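# Remove both clips from the cell, leads stay plugged

## Task

Detach each of the two clips from the cell and set them down away from it, taking care not to bend the strips, and without unplugging any of the leads.

## Robot and tools

Robot: two arms, left_arm and right_arm, each a six-joint arm ending in a parallel two-finger gripper with a wrist camera. Nominal bases: left_arm at (-0.019, +0.287, 0) m and right_arm at (-0.018, -0.264, 0) m, each turned a little about z. A camera stand is fixed to the floor behind the arms.

Frame: all positions, quaternions, velocities and targets use the scene frame. Its origin is at table-top height midway between the nominal bases; +x points out over the table, +z up, +y toward left_arm. Arm names do not match image sides. Gripper fingers point along the gripper's +z and open along its y. end_effector_position is the point between the pads, about 1 cm back from the tips. Printed poses can be off by a few cm, more at long reach.

Row layout (shared by execute_actions and move): 14 numbers, each in [-1, 1]. First left_arm: dx, dy, dz, rx, ry, rz, opening; then the same seven for right_arm. Always send all 14 even if one arm stays put. dx..rz are an offset, not a pose: measured along scene axes from that arm's Hand target at the start of the action or move, and rx, ry, rz form a single rotation vector turning about the Hand target's position. Scale: 1.0 = 0.6 m or 180 degrees. Every row in a list counts from the same start, not from the row before; sending the same offset in a new call moves further. Six zeros re-command the current Hand target. Opening is absolute: +1 fully open (0.094 m), -1 closed. A 0 for opening is a real command, so repeat the present value to leave a gripper alone.

execute_actions(actions, cameras): actions is a list of up to 15 actions; each action is a table of up to 15 rows, one per 1/30 s step; a shorter table repeats its last row. Images return only when actions is empty or cameras names them ("all", specific names, or [] for none). Results include step readings of end_effector_position.

move(target, speed, blend, opening_speed, grip_force, blocking, cameras): target is one 14-number row or up to 15 rows, all offsets from the same Hand targets, sharing a 10 s budget. speed is path top speed in m/s (0.002 to 2.9, default 0.25), one value or one per target; rotation is capped at twice that in rad/s. blend in m rounds corners of a list (0 = stop at each). opening_speed, 0.2 or more per second on the -1..+1 scale, closes gently; use it on fragile parts. grip_force is newtons per pad, 10 to 50, per arm or one value; it persists, and low values close slowly. blocking=false returns after about 0.5 s while motion continues. Paths are straight, do not avoid obstacles or the other arm, and grippers can lag or overshoot, especially when fast or near full extension. Avoid paths passing close to an arm's own base. The result adds a move: line: done, off_target, moving, held or fault, plus limits (paced = pose clipped, held = steps withheld). done means within 10 mm and 2 degrees; it says nothing about contact.

wait(seconds 0..10, cameras) lets time pass holding commands. stop(cameras) brakes a running move. zoom_image(camera, region [x0,y0,x1,y1], max 504x504 px) enlarges part of the latest image from cam_head_left, cam_head_right, cam_left_wrist or cam_right_wrist (all 672x504). read_manual(section="licences") only returns licence text. finished_scene(scene) ends the current scene irreversibly; give its number.

Reading results: Hand target is the last commanded pose after clipping; the gripper often rests short of it due to friction and weight; resend the shortfall as an offset. Orientation commands are clipped to 40 degrees from the measured one per step. grip_measured uses the opening scale, reads slightly wide when empty and a few thousandths narrower than a squeezed part; force rises steeply once commanded below first contact. To release, command well above grip_measured. Joint torques include gravity and have offsets; joints 1-3 wrap at ±28 N m. A MOTOR HOT line warns of heating; at 90 °C the arm folds and idles for the rest of the scene, so avoid long holds, stretched poses or pushing at unreachable targets.

Avoid: dropping parts or releasing them while moving, anything leaving the table, fast impacts with fixed or heavy items, grippers or wrist cameras hitting each other or one gripper closing on the other's fingers, straining a wrist camera cable, and pressing hard. A blocked arm keeps pushing; command its target back past the gripper to relieve it. Keep clips and strips handled gently so strips do not bend, and do not pull the leads.

Each tool is called after ">>>" in YAML: its name, and indented under it one key for each argument.

## Session

>>> execute_actions:
  actions: []

Scene clock: 0.00 s.
left_arm: end_effector_position=(+0.3696, +0.3065, +0.1221) grip_measured=+1.000 end_effector_quat_wxyz=(+0.620, -0.003, +0.785, -0.024) | right_arm: end_effector_position=(+0.3794, -0.2833, +0.1040) grip_measured=+1.000 end_effector_quat_wxyz=(+0.601, +0.016, +0.799, -0.009)
Joint positions: left_arm=[0.093 1.474 0.31 0.928 0.143 -0.009 0.094] | right_arm=[-0.012 1.553 0.336 0.936 -0.03 -0.003 0.094]
Joint velocities: within noise
Joint torques (N m): no reading
Heat: left arm: 32 °C; right arm: 37 °C.
Hand target: left_arm +0.3721, +0.3067, +0.1308; +0.630, +0.000, +0.776, -0.022 | right_arm +0.3801, -0.2833, +0.1058; +0.602, +0.016, +0.798, -0.009
Tool commands: left_gripper/opening=+1.0 right_gripper/opening=+1.0

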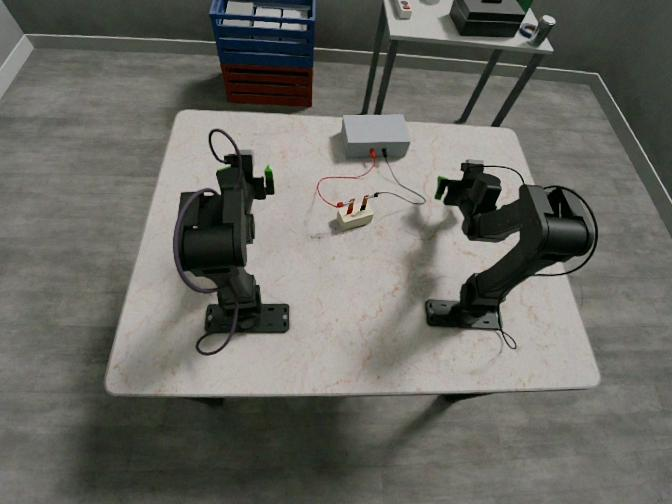

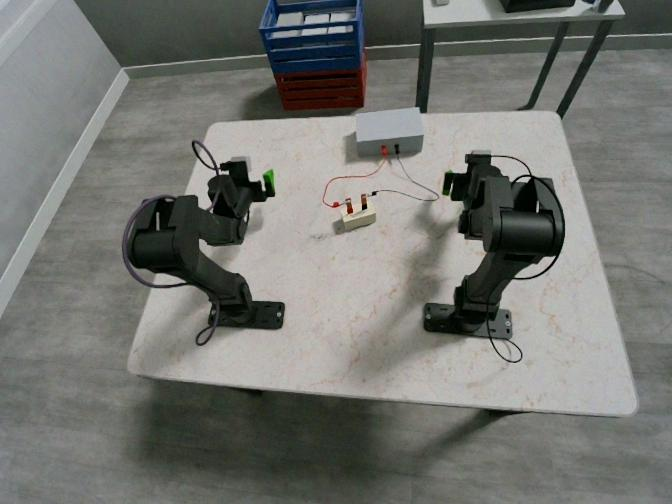

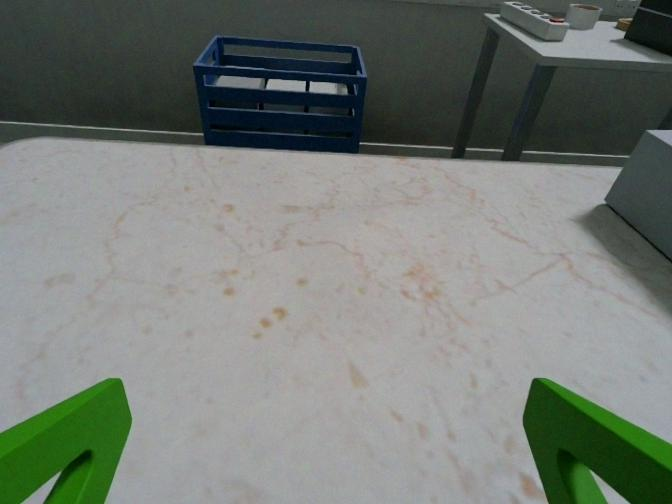

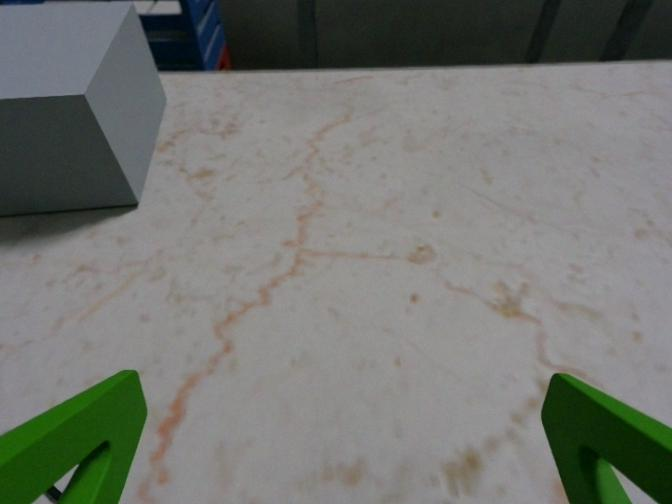

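>>> zoom_image:
  camera: "cam_head_right"
  region: [310, 170, 400, 240]

>>> zoom_image:
  camera: "cam_head_left"
  region: [310, 170, 400, 240]

Scaled by 5.600.

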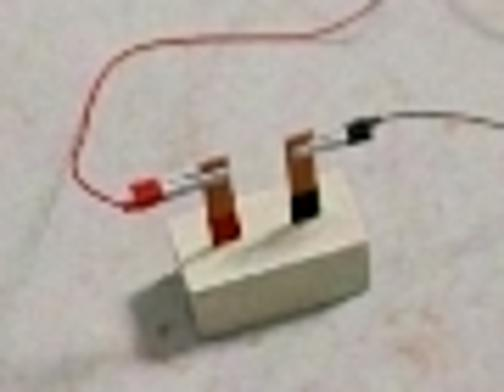

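Scaled by 5.600.

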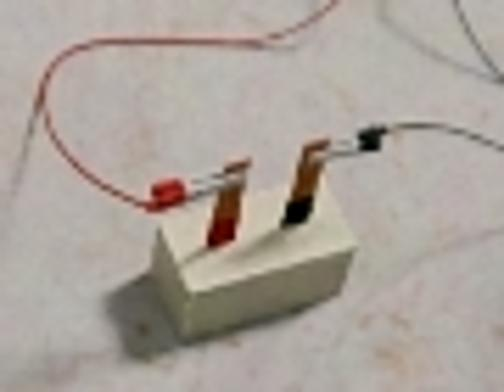

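>>> move:
  target: [-0.2,-0.3,0.18,0,0.25,0,1,0,0,0,0,0,0,1]
  cameras: ["all"]

Scene clock: 18.50 s.
left_arm: end_effector_position=(+0.2496, +0.1287, +0.2304) grip_measured=+1.000 end_effector_quat_wxyz=(+0.279, -0.003, +0.960, -0.018) | right_arm: end_effector_position=(+0.3794, -0.2833, +0.1040) grip_measured=+1.000 end_effector_quat_wxyz=(+0.601, +0.016, +0.799, -0.009)
Joint positions: left_arm=[-0.751 1.329 1.372 -1.151 -0.34 -0.657 0.094] | right_arm=[-0.012 1.553 0.336 0.936 -0.03 -0.003 0.094]
Joint torques (N m): left_arm=[-0.28 -3.93 9.46 0.79 -0.25 -0.11] | right_arm=[0.16 -5.09 4.42 1.77 -0.04 0]
Heat: left arm: 36 °C; right arm: 40 °C.
Hand target: left_arm +0.2521, +0.1267, +0.2388; +0.285, -0.008, +0.958, -0.020 | right_arm +0.3801, -0.2833, +0.1058; +0.602, +0.016, +0.798, -0.009
Off the commanded pose: left_arm 0.009 m, 1 deg | right_arm 0.002 m, 0 deg.
move: done

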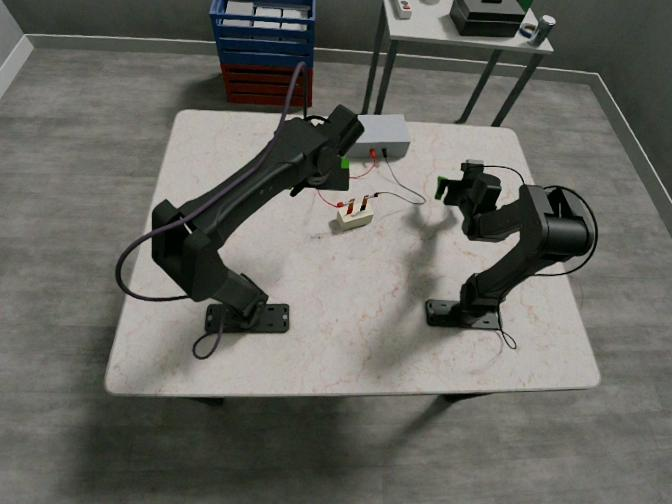

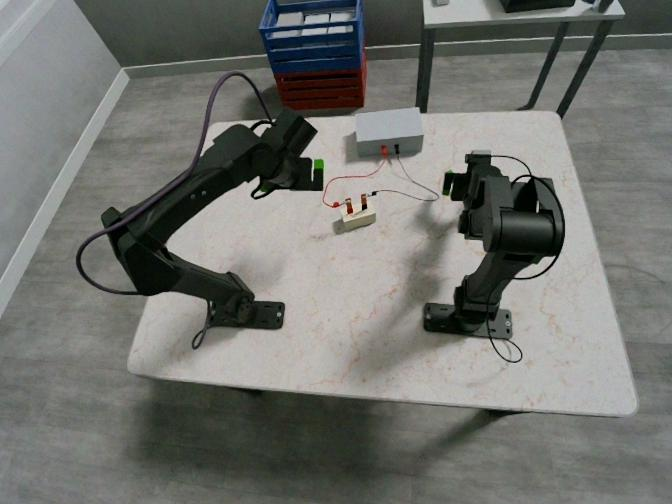

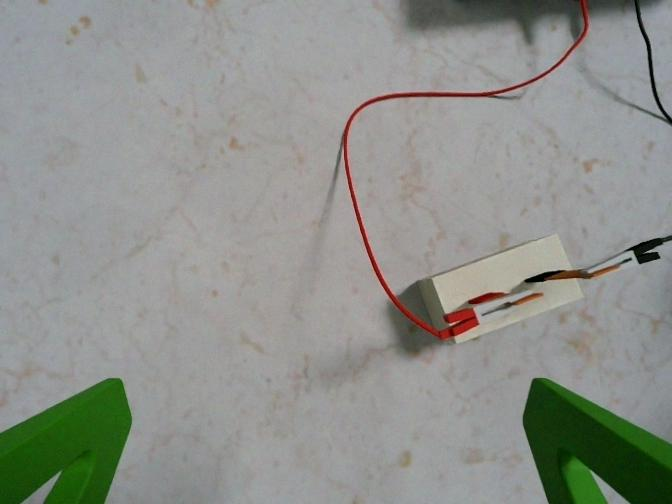

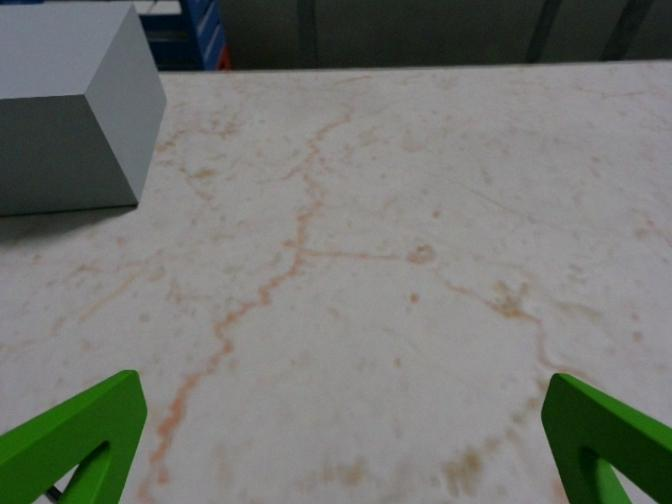

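>>> zoom_image:
  camera: "cam_left_wrist"
  region: [370, 200, 672, 400]

Scaled by 1.669.

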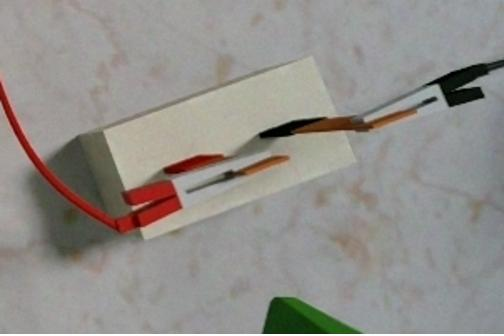

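>>> move:
  target: [0,-0.16,-0.07,0,0,0,1,0,0,0,0,0,0,1]
  cameras: ["all"]

>>> zoom_image:
  camera: "cam_left_wrist"
  region: [200, 150, 600, 450]

Scene clock: 42.37 s.
left_arm: end_effector_position=(+0.2441, +0.0369, +0.1864) grip_measured=+1.000 end_effector_quat_wxyz=(+0.267, +0.002, +0.964, -0.010) | right_arm: end_effector_position=(+0.3794, -0.2833, +0.1040) grip_measured=+1.000 end_effector_quat_wxyz=(+0.601, +0.016, +0.799, -0.009)
Joint positions: left_arm=[-0.99 1.591 1.448 -1.083 -0.426 -0.889 0.094] | right_arm=[-0.012 1.553 0.336 0.936 -0.03 -0.003 0.094]
Joint torques (N m): left_arm=[-0.14 -6.63 9.16 0.88 -0.43 -0.11] | right_arm=[0.09 -5.12 4.48 1.79 -0.05 0.01]
Heat: left arm: 35 °C; right arm: 41 °C.
Hand target: left_arm +0.2521, +0.0307, +0.1967; +0.285, -0.008, +0.958, -0.020 | right_arm +0.3801, -0.2833, +0.1058; +0.602, +0.016, +0.798, -0.009
Off the commanded pose: left_arm 0.015 m, 3 deg | right_arm 0.002 m, 0 deg.
move: off_target (left_arm)

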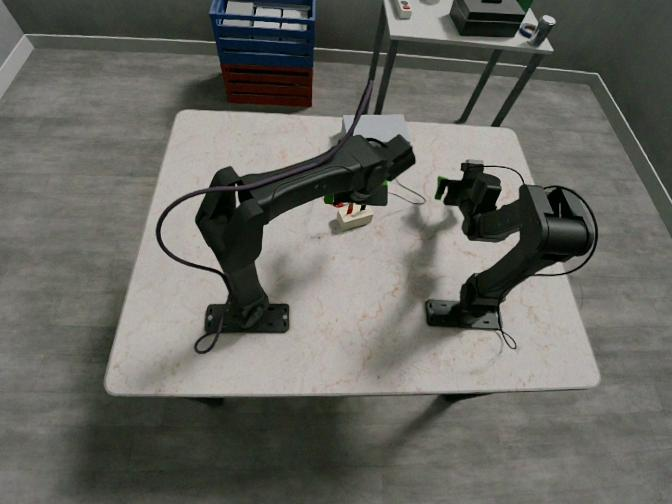

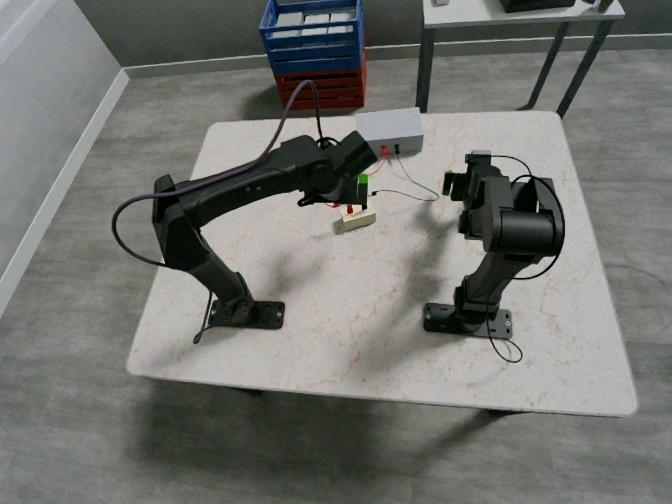

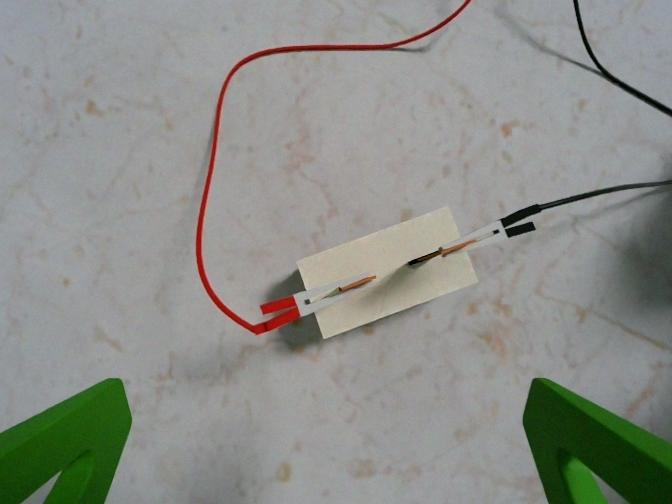

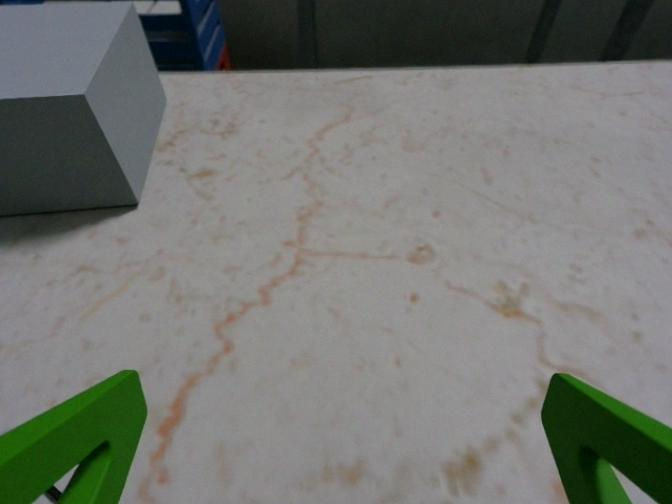

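Scaled by 1.260.

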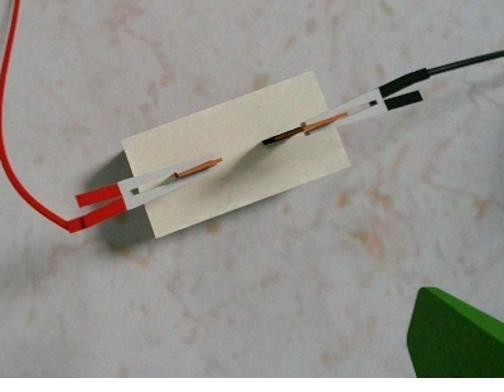

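>>> move:
  target: [0.0198,0.0538,0,0.123,0.1532,-0.3801,1,0,0,0,0,0,0,1]
  cameras: ["all"]

>>> zoom_image:
  camera: "cam_left_wrist"
  region: [150, 100, 550, 500]

Scene clock: 94.77 s.
left_arm: end_effector_position=(+0.2622, +0.0632, +0.1947) grip_measured=+1.000 end_effector_quat_wxyz=(+0.044, +0.569, +0.821, +0.000) | right_arm: end_effector_position=(+0.3794, -0.2833, +0.1040) grip_measured=+1.000 end_effector_quat_wxyz=(+0.601, +0.016, +0.799, -0.009)
Joint positions: left_arm=[-0.699 1.865 1.919 -1.537 -0.006 0.533 0.094] | right_arm=[-0.012 1.553 0.336 0.936 -0.03 -0.003 0.094]
Joint torques (N m): left_arm=[0.46 -8.05 8.09 0.09 0.03 0.1] | right_arm=[0.09 -5.09 4.51 1.78 -0.05 0]
Heat: left arm: 36 °C; right arm: 42 °C.
Hand target: left_arm +0.2640, +0.0630, +0.1969; +0.000, +0.570, +0.822, +0.000 | right_arm +0.3801, -0.2833, +0.1058; +0.602, +0.016, +0.798, -0.009
Off the commanded pose: left_arm 0.003 m, 5 deg | right_arm 0.002 m, 0 deg.
joint sent to its limit (left arm) — joint 4 (wrist pitch), lower limit. The joint targets are off in orientation, not in position.
move: off_target (left_arm)

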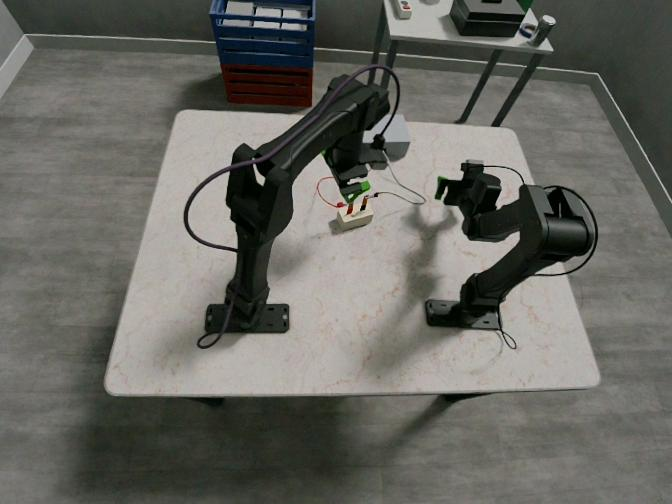

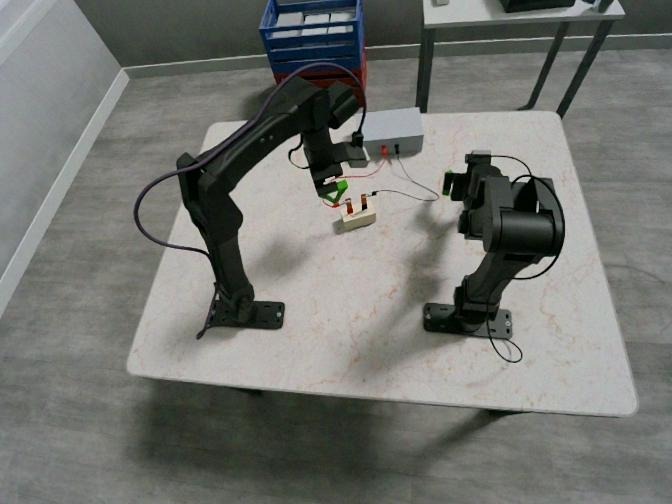

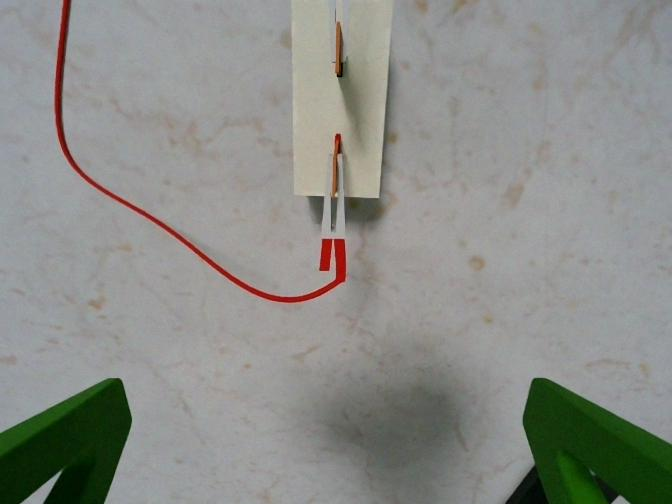

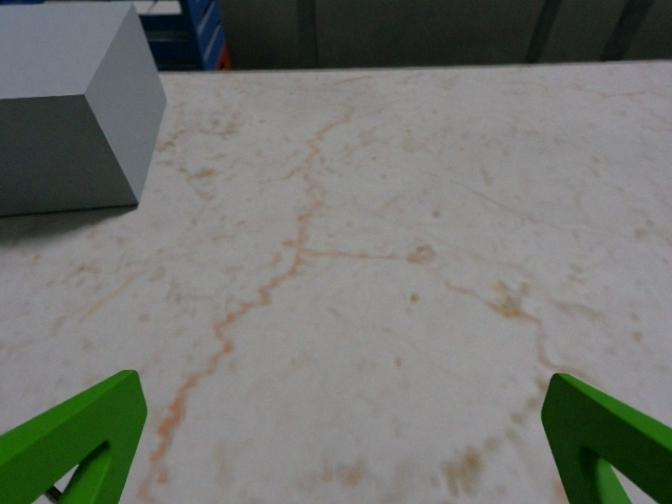

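Scaled by 1.260.

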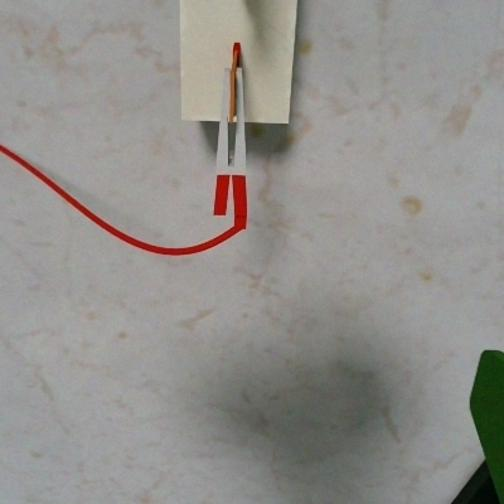

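>>> move:
  target: [0.0092,0.001,-0.09,0,0,0,-0.3,0,0,0,0,0,0,1]
  cameras: ["cam_left_wrist"]
  speed: 0.15

>>> zoom_image:
  camera: "cam_left_wrist"
  region: [200, 200, 500, 500]

Scene clock: 116.47 s.
left_arm: end_effector_position=(+0.2672, +0.0638, +0.1479) grip_measured=-0.297 end_effector_quat_wxyz=(+0.002, +0.570, +0.822, +0.003) | right_arm: end_effector_position=(+0.3794, -0.2833, +0.1040) grip_measured=+1.000 end_effector_quat_wxyz=(+0.601, +0.016, +0.799, -0.009)
Joint positions: left_arm=[-0.689 1.929 1.818 -1.456 -0.006 0.544 0.033] | right_arm=[-0.012 1.553 0.336 0.936 -0.03 -0.003 0.094]
Joint torques (N m): left_arm=[0.47 -9.09 4.97 0.28 0.03 0.09] | right_arm=[0.06 -5.07 4.49 1.77 -0.04 0]
Heat: left arm: 36 °C; right arm: 42 °C.
Hand target: left_arm +0.2696, +0.0636, +0.1428; +0.000, +0.570, +0.821, +0.000 | right_arm +0.3801, -0.2833, +0.1058; +0.602, +0.016, +0.798, -0.009
Off the commanded pose: left_arm 0.006 m, 0 deg | right_arm 0.002 m, 0 deg.
move: done
Images, in order (width x height): cam_left_wrist 672x504.

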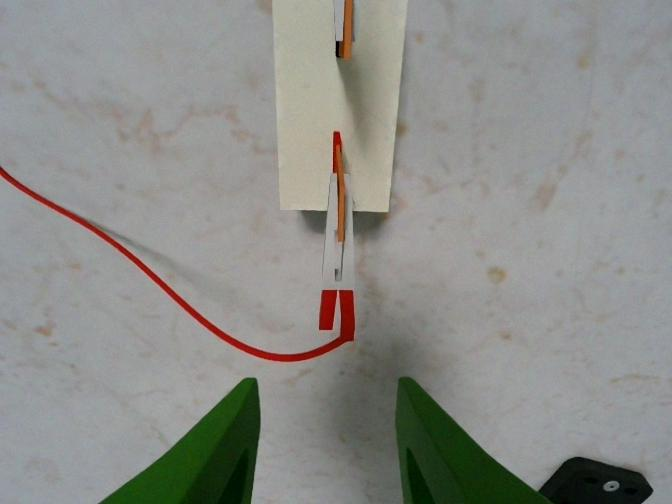

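Scaled by 1.680.

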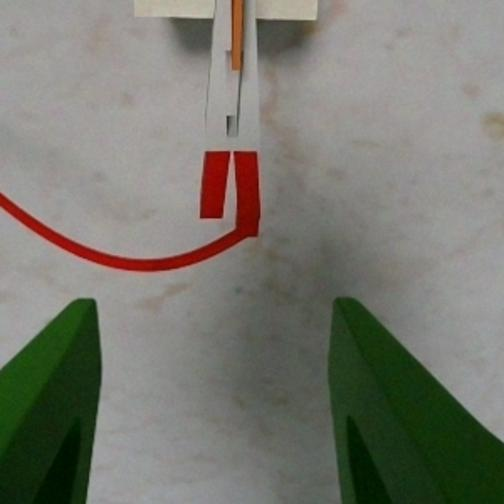

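>>> move:
  target: [0.0018,-0.0158,-0.0367,0,0,0,-0.3,0,0,0,0,0,0,1]
  cameras: ["cam_left_wrist"]
  speed: 0.1

>>> zoom_image:
  camera: "cam_left_wrist"
  region: [200, 200, 500, 500]

Scene clock: 141.43 s.
left_arm: end_effector_position=(+0.2720, +0.0577, +0.1295) grip_measured=-0.297 end_effector_quat_wxyz=(+0.007, +0.570, +0.822, +0.003) | right_arm: end_effector_position=(+0.3794, -0.2833, +0.1040) grip_measured=+1.000 end_effector_quat_wxyz=(+0.601, +0.016, +0.799, -0.009)
Joint positions: left_arm=[-0.694 1.943 1.764 -1.378 -0.006 0.539 0.033] | right_arm=[-0.012 1.553 0.336 0.936 -0.03 -0.003 0.094]
Joint torques (N m): left_arm=[-0.54 -8.72 4.71 0.29 0.03 -0.07] | right_arm=[0.06 -5.09 4.57 1.79 -0.06 0]
Heat: left arm: 34 °C; right arm: 42 °C.
Hand target: left_arm +0.2706, +0.0540, +0.1208; +0.000, +0.570, +0.821, +0.000 | right_arm +0.3801, -0.2833, +0.1058; +0.602, +0.016, +0.798, -0.009
Off the commanded pose: left_arm 0.009 m, 1 deg | right_arm 0.002 m, 0 deg.
move: done
Images, in order (width x height): cam_left_wrist 672x504.

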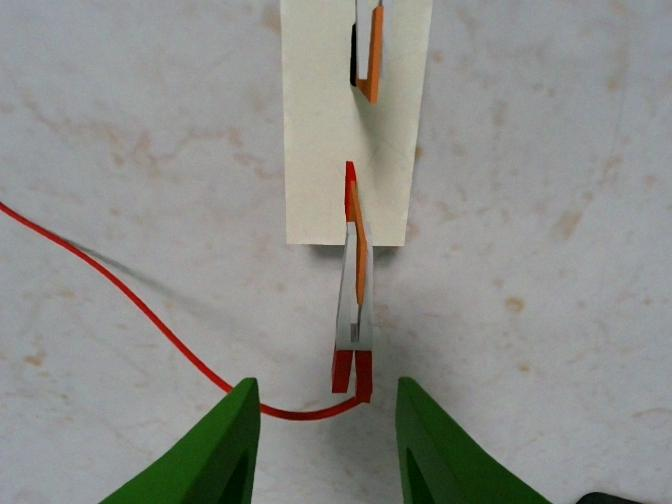

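Scaled by 1.680.

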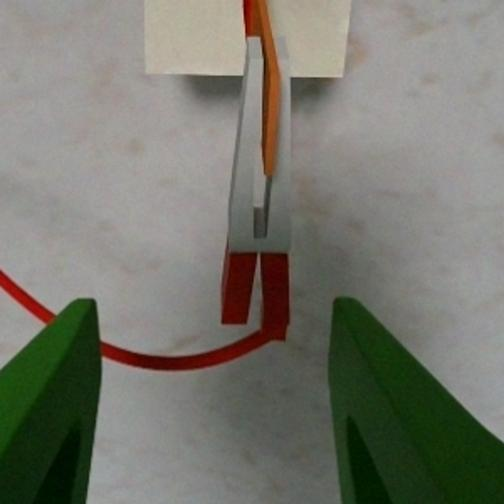

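>>> move:
  target: [-0.0087,-0.0042,0.008,0,0,0,-0.3,0,0,0,0,0,0,1]
  cameras: ["cam_left_wrist"]
  speed: 0.1

Scene clock: 149.63 s.
left_arm: end_effector_position=(+0.2687, +0.0533, +0.1295) grip_measured=-0.297 end_effector_quat_wxyz=(+0.007, +0.570, +0.821, +0.002) | right_arm: end_effector_position=(+0.3794, -0.2833, +0.1040) grip_measured=+1.000 end_effector_quat_wxyz=(+0.601, +0.016, +0.799, -0.009)
Joint positions: left_arm=[-0.709 1.943 1.764 -1.377 -0.006 0.525 0.033] | right_arm=[-0.012 1.553 0.336 0.936 -0.03 -0.003 0.094]
Joint torques (N m): left_arm=[-0.46 -9.42 5.33 0.11 0.01 -0.05] | right_arm=[0.12 -5.14 4.48 1.78 -0.05 0]
Heat: left arm: 34 °C; right arm: 42 °C.
Hand target: left_arm +0.2654, +0.0515, +0.1256; +0.000, +0.570, +0.821, +0.000 | right_arm +0.3801, -0.2833, +0.1058; +0.602, +0.016, +0.798, -0.009
Off the commanded pose: left_arm 0.005 m, 1 deg | right_arm 0.002 m, 0 deg.
move: done
Images, in order (width x height): cam_left_wrist 672x504.

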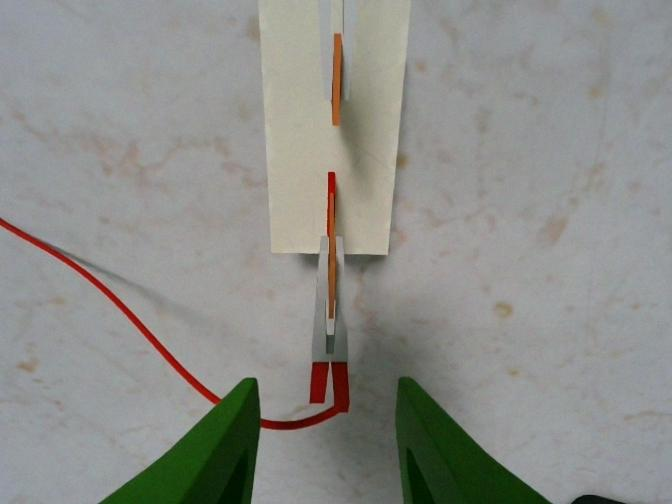

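>>> move:
  target: [0,0,-0.021,0,0,0,-0.5,0,0,0,0,0,0,1]
  cameras: ["cam_left_wrist"]
  speed: 0.1

>>> zoom_image:
  camera: "cam_left_wrist"
  region: [200, 200, 500, 500]

Scene clock: 155.70 s.
left_arm: end_effector_position=(+0.2672, +0.0545, +0.1184) grip_measured=-0.497 end_effector_quat_wxyz=(+0.003, +0.570, +0.822, +0.003) | right_arm: end_effector_position=(+0.3794, -0.2833, +0.1040) grip_measured=+1.000 end_effector_quat_wxyz=(+0.601, +0.016, +0.799, -0.009)
Joint positions: left_arm=[-0.709 1.943 1.72 -1.343 -0.006 0.525 0.024] | right_arm=[-0.012 1.553 0.336 0.936 -0.03 -0.003 0.094]
Joint torques (N m): left_arm=[-0.47 -9.55 4.63 0.29 0.01 -0.05] | right_arm=[0.01 -5.11 4.42 1.79 -0.06 0]
Heat: left arm: 34 °C; right arm: 43 °C.
Hand target: left_arm +0.2654, +0.0516, +0.1130; +0.000, +0.570, +0.821, +0.000 | right_arm +0.3801, -0.2833, +0.1058; +0.602, +0.016, +0.798, -0.009
Off the commanded pose: left_arm 0.006 m, 0 deg | right_arm 0.002 m, 0 deg.
move: done
Images, in order (width x height): cam_left_wrist 672x504.

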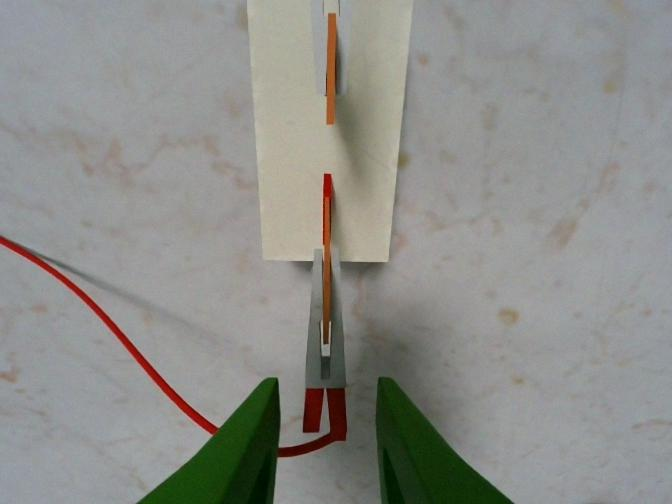

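Scaled by 1.680.

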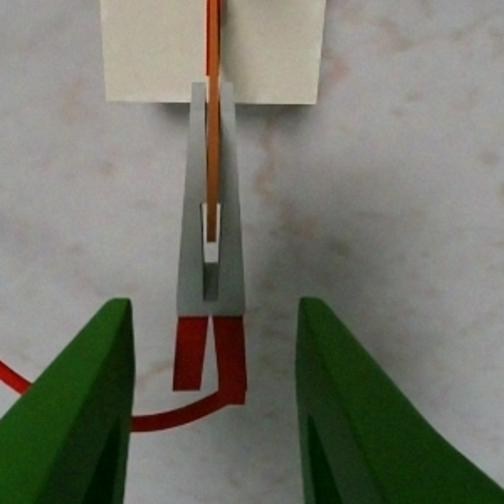

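>>> move:
  target: [-0.0005,0.007,-0.006,0,0,0,-0.6,0,0,0,0,0,0,1]
  cameras: ["cam_left_wrist"]
  speed: 0.1

>>> zoom_image:
  camera: "cam_left_wrist"
  region: [200, 200, 500, 500]

Scene clock: 165.83 s.
left_arm: end_effector_position=(+0.2650, +0.0563, +0.1109) grip_measured=-0.597 end_effector_quat_wxyz=(-0.003, +0.570, +0.822, +0.003) | right_arm: end_effector_position=(+0.3794, -0.2833, +0.1040) grip_measured=+1.000 end_effector_quat_wxyz=(+0.601, +0.016, +0.799, -0.009)
Joint positions: left_arm=[-0.709 1.943 1.69 -1.324 -0.006 0.525 0.019] | right_arm=[-0.012 1.553 0.336 0.936 -0.03 -0.003 0.094]
Joint torques (N m): left_arm=[0.16 -10.47 4.56 0.24 0.03 0.04] | right_arm=[0.13 -5.15 4.42 1.79 -0.05 0.01]
Heat: left arm: 33 °C; right arm: 43 °C.
Hand target: left_arm +0.2650, +0.0558, +0.1093; +0.000, +0.570, +0.821, +0.000 | right_arm +0.3801, -0.2833, +0.1058; +0.602, +0.016, +0.798, -0.009
Off the commanded pose: left_arm 0.002 m, 0 deg | right_arm 0.002 m, 0 deg.
move: done
Images, in order (width x height): cam_left_wrist 672x504.

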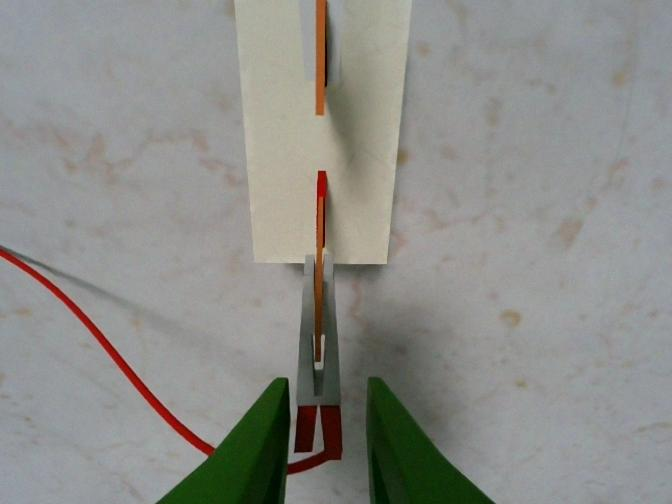

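Scaled by 1.680.

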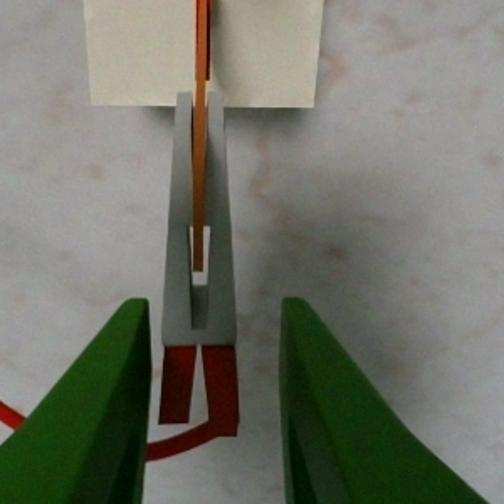

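>>> move:
  target: [0.0005,0.0105,0.01,0,0,0,-0.6,0,0,0,0,0,0,1]
  cameras: ["cam_left_wrist"]
  speed: 0.1

>>> zoom_image:
  camera: "cam_left_wrist"
  region: [200, 200, 500, 500]

Scene clock: 174.03 s.
left_arm: end_effector_position=(+0.2673, +0.0590, +0.1109) grip_measured=-0.597 end_effector_quat_wxyz=(-0.003, +0.569, +0.822, +0.003) | right_arm: end_effector_position=(+0.3794, -0.2833, +0.1040) grip_measured=+1.000 end_effector_quat_wxyz=(+0.601, +0.016, +0.799, -0.009)
Joint positions: left_arm=[-0.699 1.943 1.69 -1.324 -0.006 0.532 0.019] | right_arm=[-0.012 1.553 0.336 0.936 -0.03 -0.003 0.094]
Joint torques (N m): left_arm=[0.46 -11.81 4.81 0.04 0.01 0.08] | right_arm=[0.13 -5.08 4.52 1.79 -0.05 0]
Heat: left arm: 33 °C; right arm: 43 °C.
Hand target: left_arm +0.2654, +0.0622, +0.1153; +0.000, +0.570, +0.822, +0.000 | right_arm +0.3801, -0.2833, +0.1058; +0.602, +0.016, +0.798, -0.009
Off the commanded pose: left_arm 0.006 m, 0 deg | right_arm 0.002 m, 0 deg.
move: done
Images, in order (width x height): cam_left_wrist 672x504.

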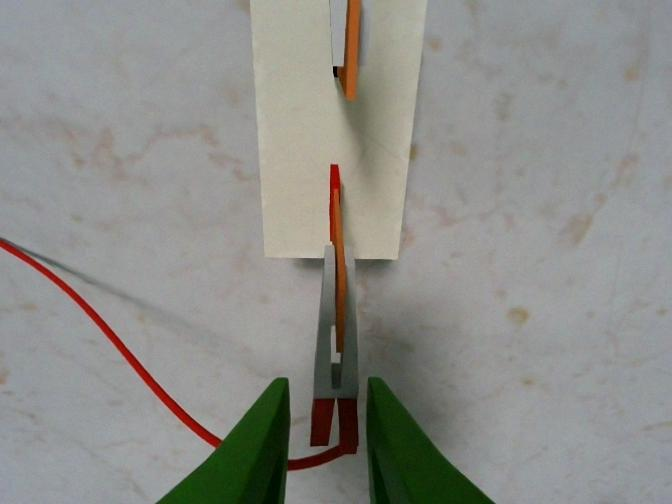

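Scaled by 1.680.

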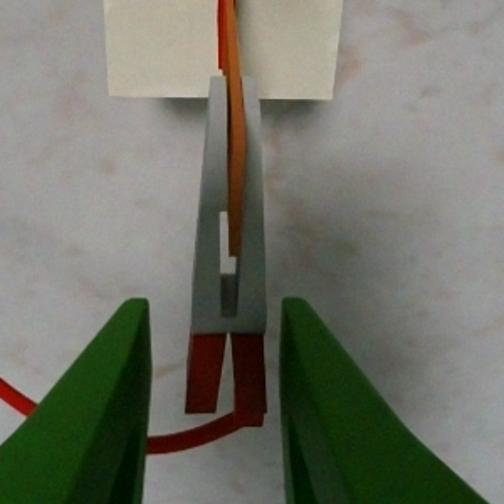

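>>> move:
  target:
    - [-0.002,-0.001,0.05,0,0,0,-0.6,0,0,0,0,0,0,1]
    - [-0.0035,-0.001,-0.0055,0,0,0,-0.6,0,0,0,0,0,0,1]
  cameras: ["cam_left_wrist"]
  speed: 0.1

>>> zoom_image:
  camera: "cam_left_wrist"
  region: [200, 200, 500, 500]

Scene clock: 181.57 s.
left_arm: end_effector_position=(+0.2633, +0.0622, +0.1069) grip_measured=-0.597 end_effector_quat_wxyz=(-0.013, +0.570, +0.822, +0.004) | right_arm: end_effector_position=(+0.3794, -0.2833, +0.1040) grip_measured=+1.000 end_effector_quat_wxyz=(+0.601, +0.016, +0.799, -0.009)
Joint positions: left_arm=[-0.699 1.943 1.674 -1.328 -0.006 0.533 0.019] | right_arm=[-0.012 1.553 0.336 0.936 -0.03 -0.003 0.094]
Joint torques (N m): left_arm=[0.12 -12.19 4.51 0.21 0.03 0.05] | right_arm=[0.1 -5.09 4.49 1.79 -0.03 0]
Heat: left arm: 33 °C; right arm: 43 °C.
Hand target: left_arm +0.2633, +0.0616, +0.1121; +0.000, +0.570, +0.822, +0.000 | right_arm +0.3801, -0.2833, +0.1058; +0.602, +0.016, +0.798, -0.009
Off the commanded pose: left_arm 0.005 m, 2 deg | right_arm 0.002 m, 0 deg.
move: done
Images, in order (width x height): cam_left_wrist 672x504.

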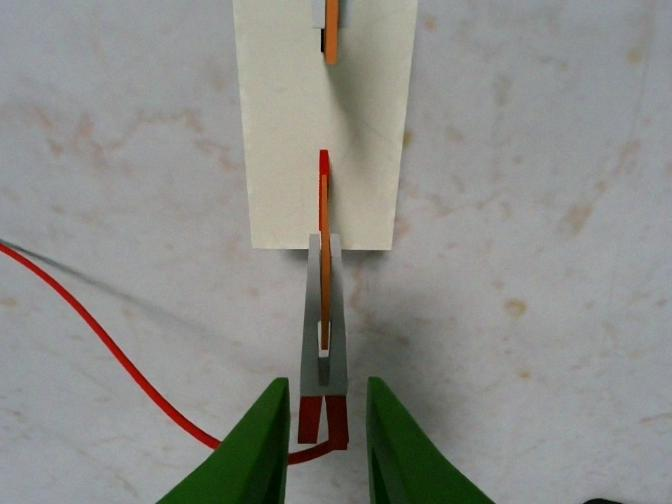

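Scaled by 1.680.

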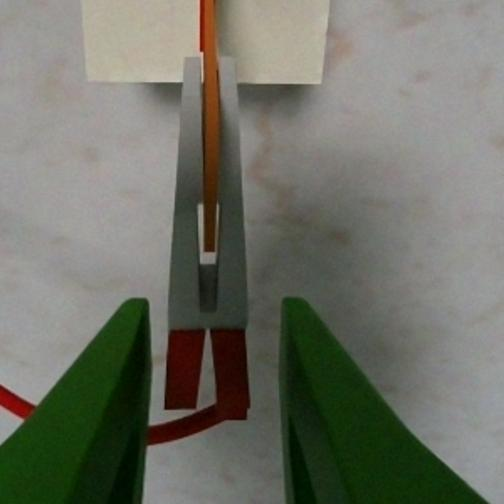

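>>> move:
  target:
    - [0.0015,0.0045,0.05,0,0,0,-0.6,0,0,0,0,0,0,1]
    - [0.0015,0.0045,0.014,0,0,0,-0.6,0,0,0,0,0,0,1]
  cameras: ["cam_left_wrist"]
  speed: 0.1

>>> zoom_image:
  camera: "cam_left_wrist"
  region: [200, 200, 500, 500]

Scene clock: 189.37 s.
left_arm: end_effector_position=(+0.2624, +0.0629, +0.1136) grip_measured=-0.597 end_effector_quat_wxyz=(-0.015, +0.570, +0.821, +0.004) | right_arm: end_effector_position=(+0.3794, -0.2833, +0.1040) grip_measured=+1.000 end_effector_quat_wxyz=(+0.601, +0.016, +0.799, -0.009)
Joint positions: left_arm=[-0.699 1.943 1.7 -1.359 -0.006 0.535 0.019] | right_arm=[-0.012 1.553 0.336 0.936 -0.03 -0.003 0.094]
Joint torques (N m): left_arm=[0.68 -12.56 4.6 0.2 0.03 0.09] | right_arm=[0.08 -5.15 4.55 1.76 -0.05 -0.01]
Heat: left arm: 33 °C; right arm: 43 °C.
Hand target: left_arm +0.2642, +0.0642, +0.1205; +0.000, +0.570, +0.822, +0.000 | right_arm +0.3801, -0.2833, +0.1058; +0.602, +0.016, +0.798, -0.009
Off the commanded pose: left_arm 0.007 m, 2 deg | right_arm 0.002 m, 0 deg.
move: done
Images, in order (width x height): cam_left_wrist 672x504.

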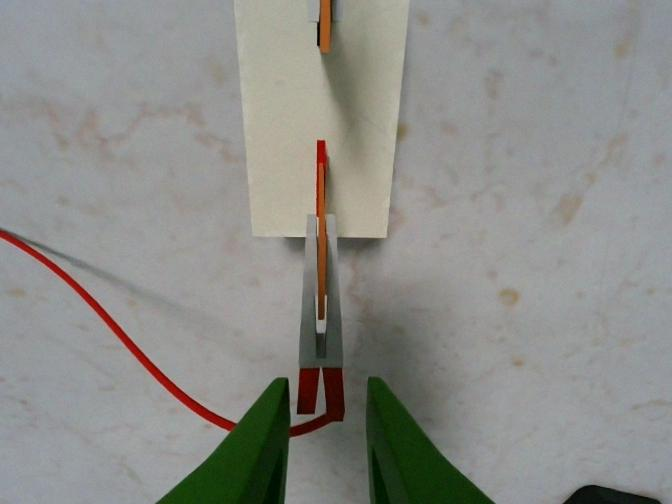

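Scaled by 1.680.

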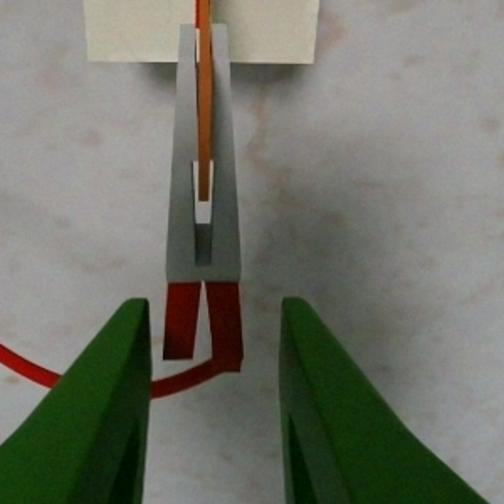

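>>> move:
  target: [0.004,0.005,0,0,0,0,-0.6,0,0,0,0,0,0,1]
  cameras: ["cam_left_wrist"]
  speed: 0.1

>>> zoom_image:
  camera: "cam_left_wrist"
  region: [200, 200, 500, 500]

Scene clock: 197.47 s.
left_arm: end_effector_position=(+0.2654, +0.0665, +0.1136) grip_measured=-0.597 end_effector_quat_wxyz=(-0.015, +0.569, +0.822, +0.004) | right_arm: end_effector_position=(+0.3794, -0.2833, +0.1040) grip_measured=+1.000 end_effector_quat_wxyz=(+0.601, +0.016, +0.799, -0.009)
Joint positions: left_arm=[-0.686 1.943 1.7 -1.359 -0.006 0.546 0.019] | right_arm=[-0.012 1.553 0.336 0.936 -0.03 -0.003 0.094]
Joint torques (N m): left_arm=[0.5 -12.59 4.6 0.17 0.03 0.13] | right_arm=[0.08 -5.09 4.49 1.79 -0.03 0]
Heat: left arm: 33 °C; right arm: 43 °C.
Hand target: left_arm +0.2666, +0.0672, +0.1205; +0.000, +0.570, +0.822, +0.000 | right_arm +0.3801, -0.2833, +0.1058; +0.602, +0.016, +0.798, -0.009
Off the commanded pose: left_arm 0.007 m, 2 deg | right_arm 0.002 m, 0 deg.
move: done
Images, in order (width x height): cam_left_wrist 672x504.

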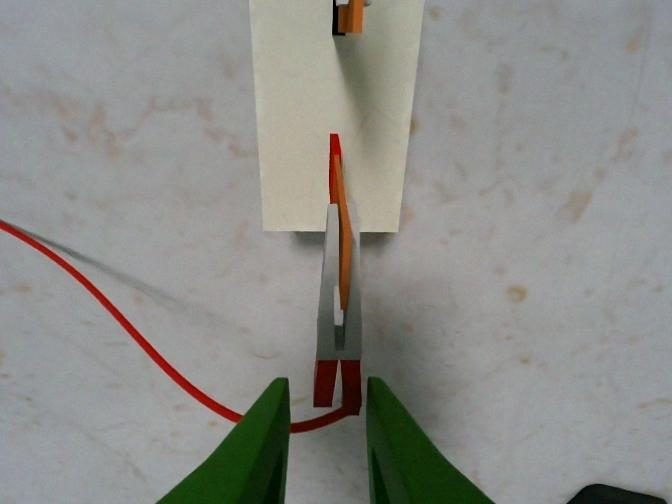

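Scaled by 1.680.

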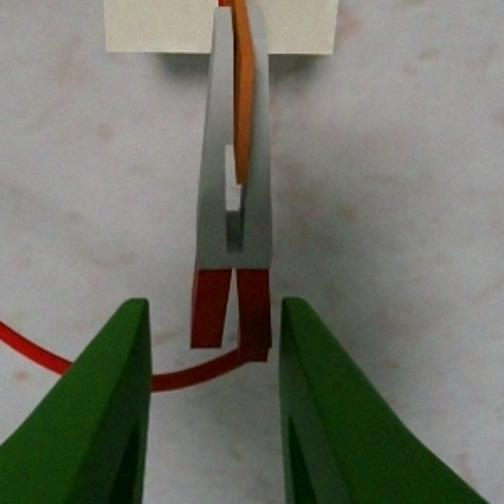

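>>> move:
  target: [-0.007,-0.006,0,0,0,0,-0.6,0,0,0,0,0,0,1]
  cameras: ["cam_left_wrist"]
  speed: 0.1

>>> zoom_image:
  camera: "cam_left_wrist"
  region: [200, 200, 500, 500]

Scene clock: 202.07 s.
left_arm: end_effector_position=(+0.2657, +0.0663, +0.1136) grip_measured=-0.597 end_effector_quat_wxyz=(-0.014, +0.569, +0.822, +0.004) | right_arm: end_effector_position=(+0.3794, -0.2833, +0.1040) grip_measured=+1.000 end_effector_quat_wxyz=(+0.601, +0.016, +0.799, -0.009)
Joint positions: left_arm=[-0.686 1.943 1.7 -1.358 -0.006 0.545 0.019] | right_arm=[-0.012 1.553 0.336 0.936 -0.03 -0.003 0.094]
Joint torques (N m): left_arm=[-0.64 -12.94 4.11 0.16 0.02 -0.06] | right_arm=[0.14 -5.14 4.48 1.77 -0.06 0.02]
Heat: left arm: 33 °C; right arm: 43 °C.
Hand target: left_arm +0.2624, +0.0636, +0.1205; +0.000, +0.570, +0.822, +0.000 | right_arm +0.3801, -0.2833, +0.1058; +0.602, +0.016, +0.798, -0.009
Off the commanded pose: left_arm 0.008 m, 2 deg | right_arm 0.002 m, 0 deg.
move: done
Images, in order (width x height): cam_left_wrist 672x504.

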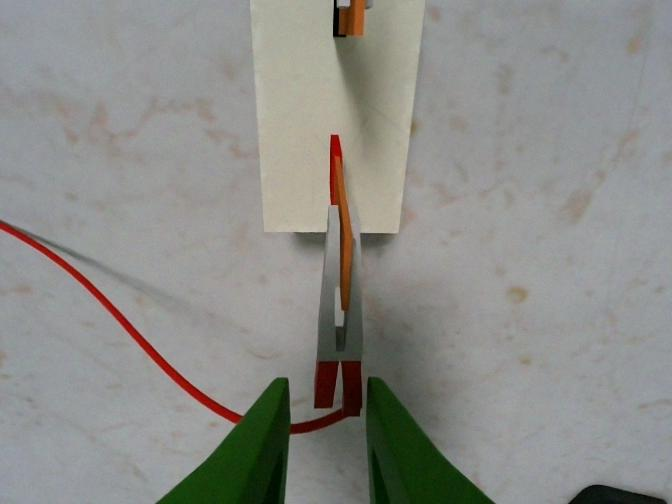

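Scaled by 1.680.

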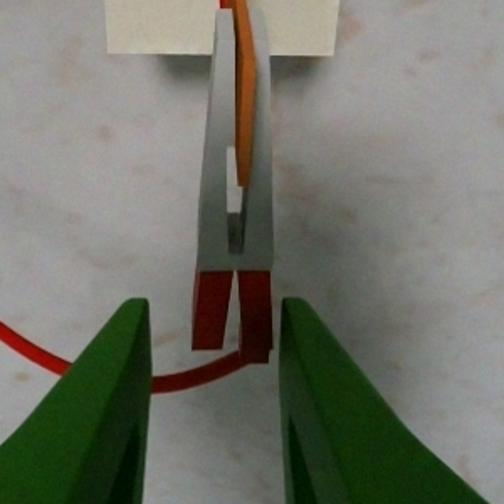

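>>> move:
  target: [-0.002,-0.0025,0,0,0,0,-0.6,0,0,0,0,0,0,1]
  cameras: ["cam_left_wrist"]
  speed: 0.1

>>> zoom_image:
  camera: "cam_left_wrist"
  region: [200, 200, 500, 500]

Scene clock: 205.90 s.
left_arm: end_effector_position=(+0.2641, +0.0643, +0.1136) grip_measured=-0.597 end_effector_quat_wxyz=(-0.014, +0.570, +0.822, +0.004) | right_arm: end_effector_position=(+0.3794, -0.2833, +0.1040) grip_measured=+1.000 end_effector_quat_wxyz=(+0.601, +0.016, +0.799, -0.009)
Joint positions: left_arm=[-0.693 1.943 1.7 -1.358 -0.006 0.54 0.019] | right_arm=[-0.012 1.553 0.336 0.936 -0.03 -0.003 0.094]
Joint torques (N m): left_arm=[-0.49 -12.93 4.04 0.18 0.03 -0.09] | right_arm=[0.05 -5.07 4.52 1.78 -0.05 0]
Heat: left arm: 33 °C; right arm: 43 °C.
Hand target: left_arm +0.2612, +0.0621, +0.1205; +0.000, +0.570, +0.822, +0.000 | right_arm +0.3801, -0.2833, +0.1058; +0.602, +0.016, +0.798, -0.009
Off the commanded pose: left_arm 0.008 m, 2 deg | right_arm 0.002 m, 0 deg.
move: done
Images, in order (width x height): cam_left_wrist 672x504.

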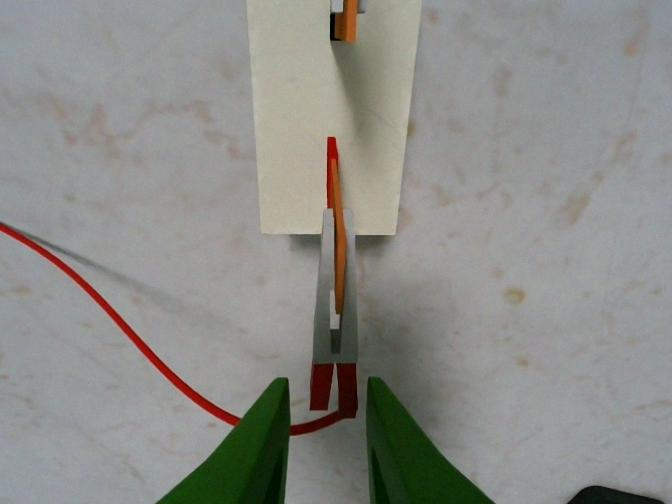

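Scaled by 1.680.

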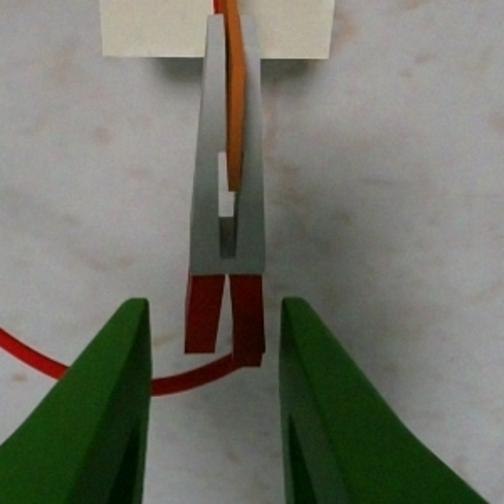

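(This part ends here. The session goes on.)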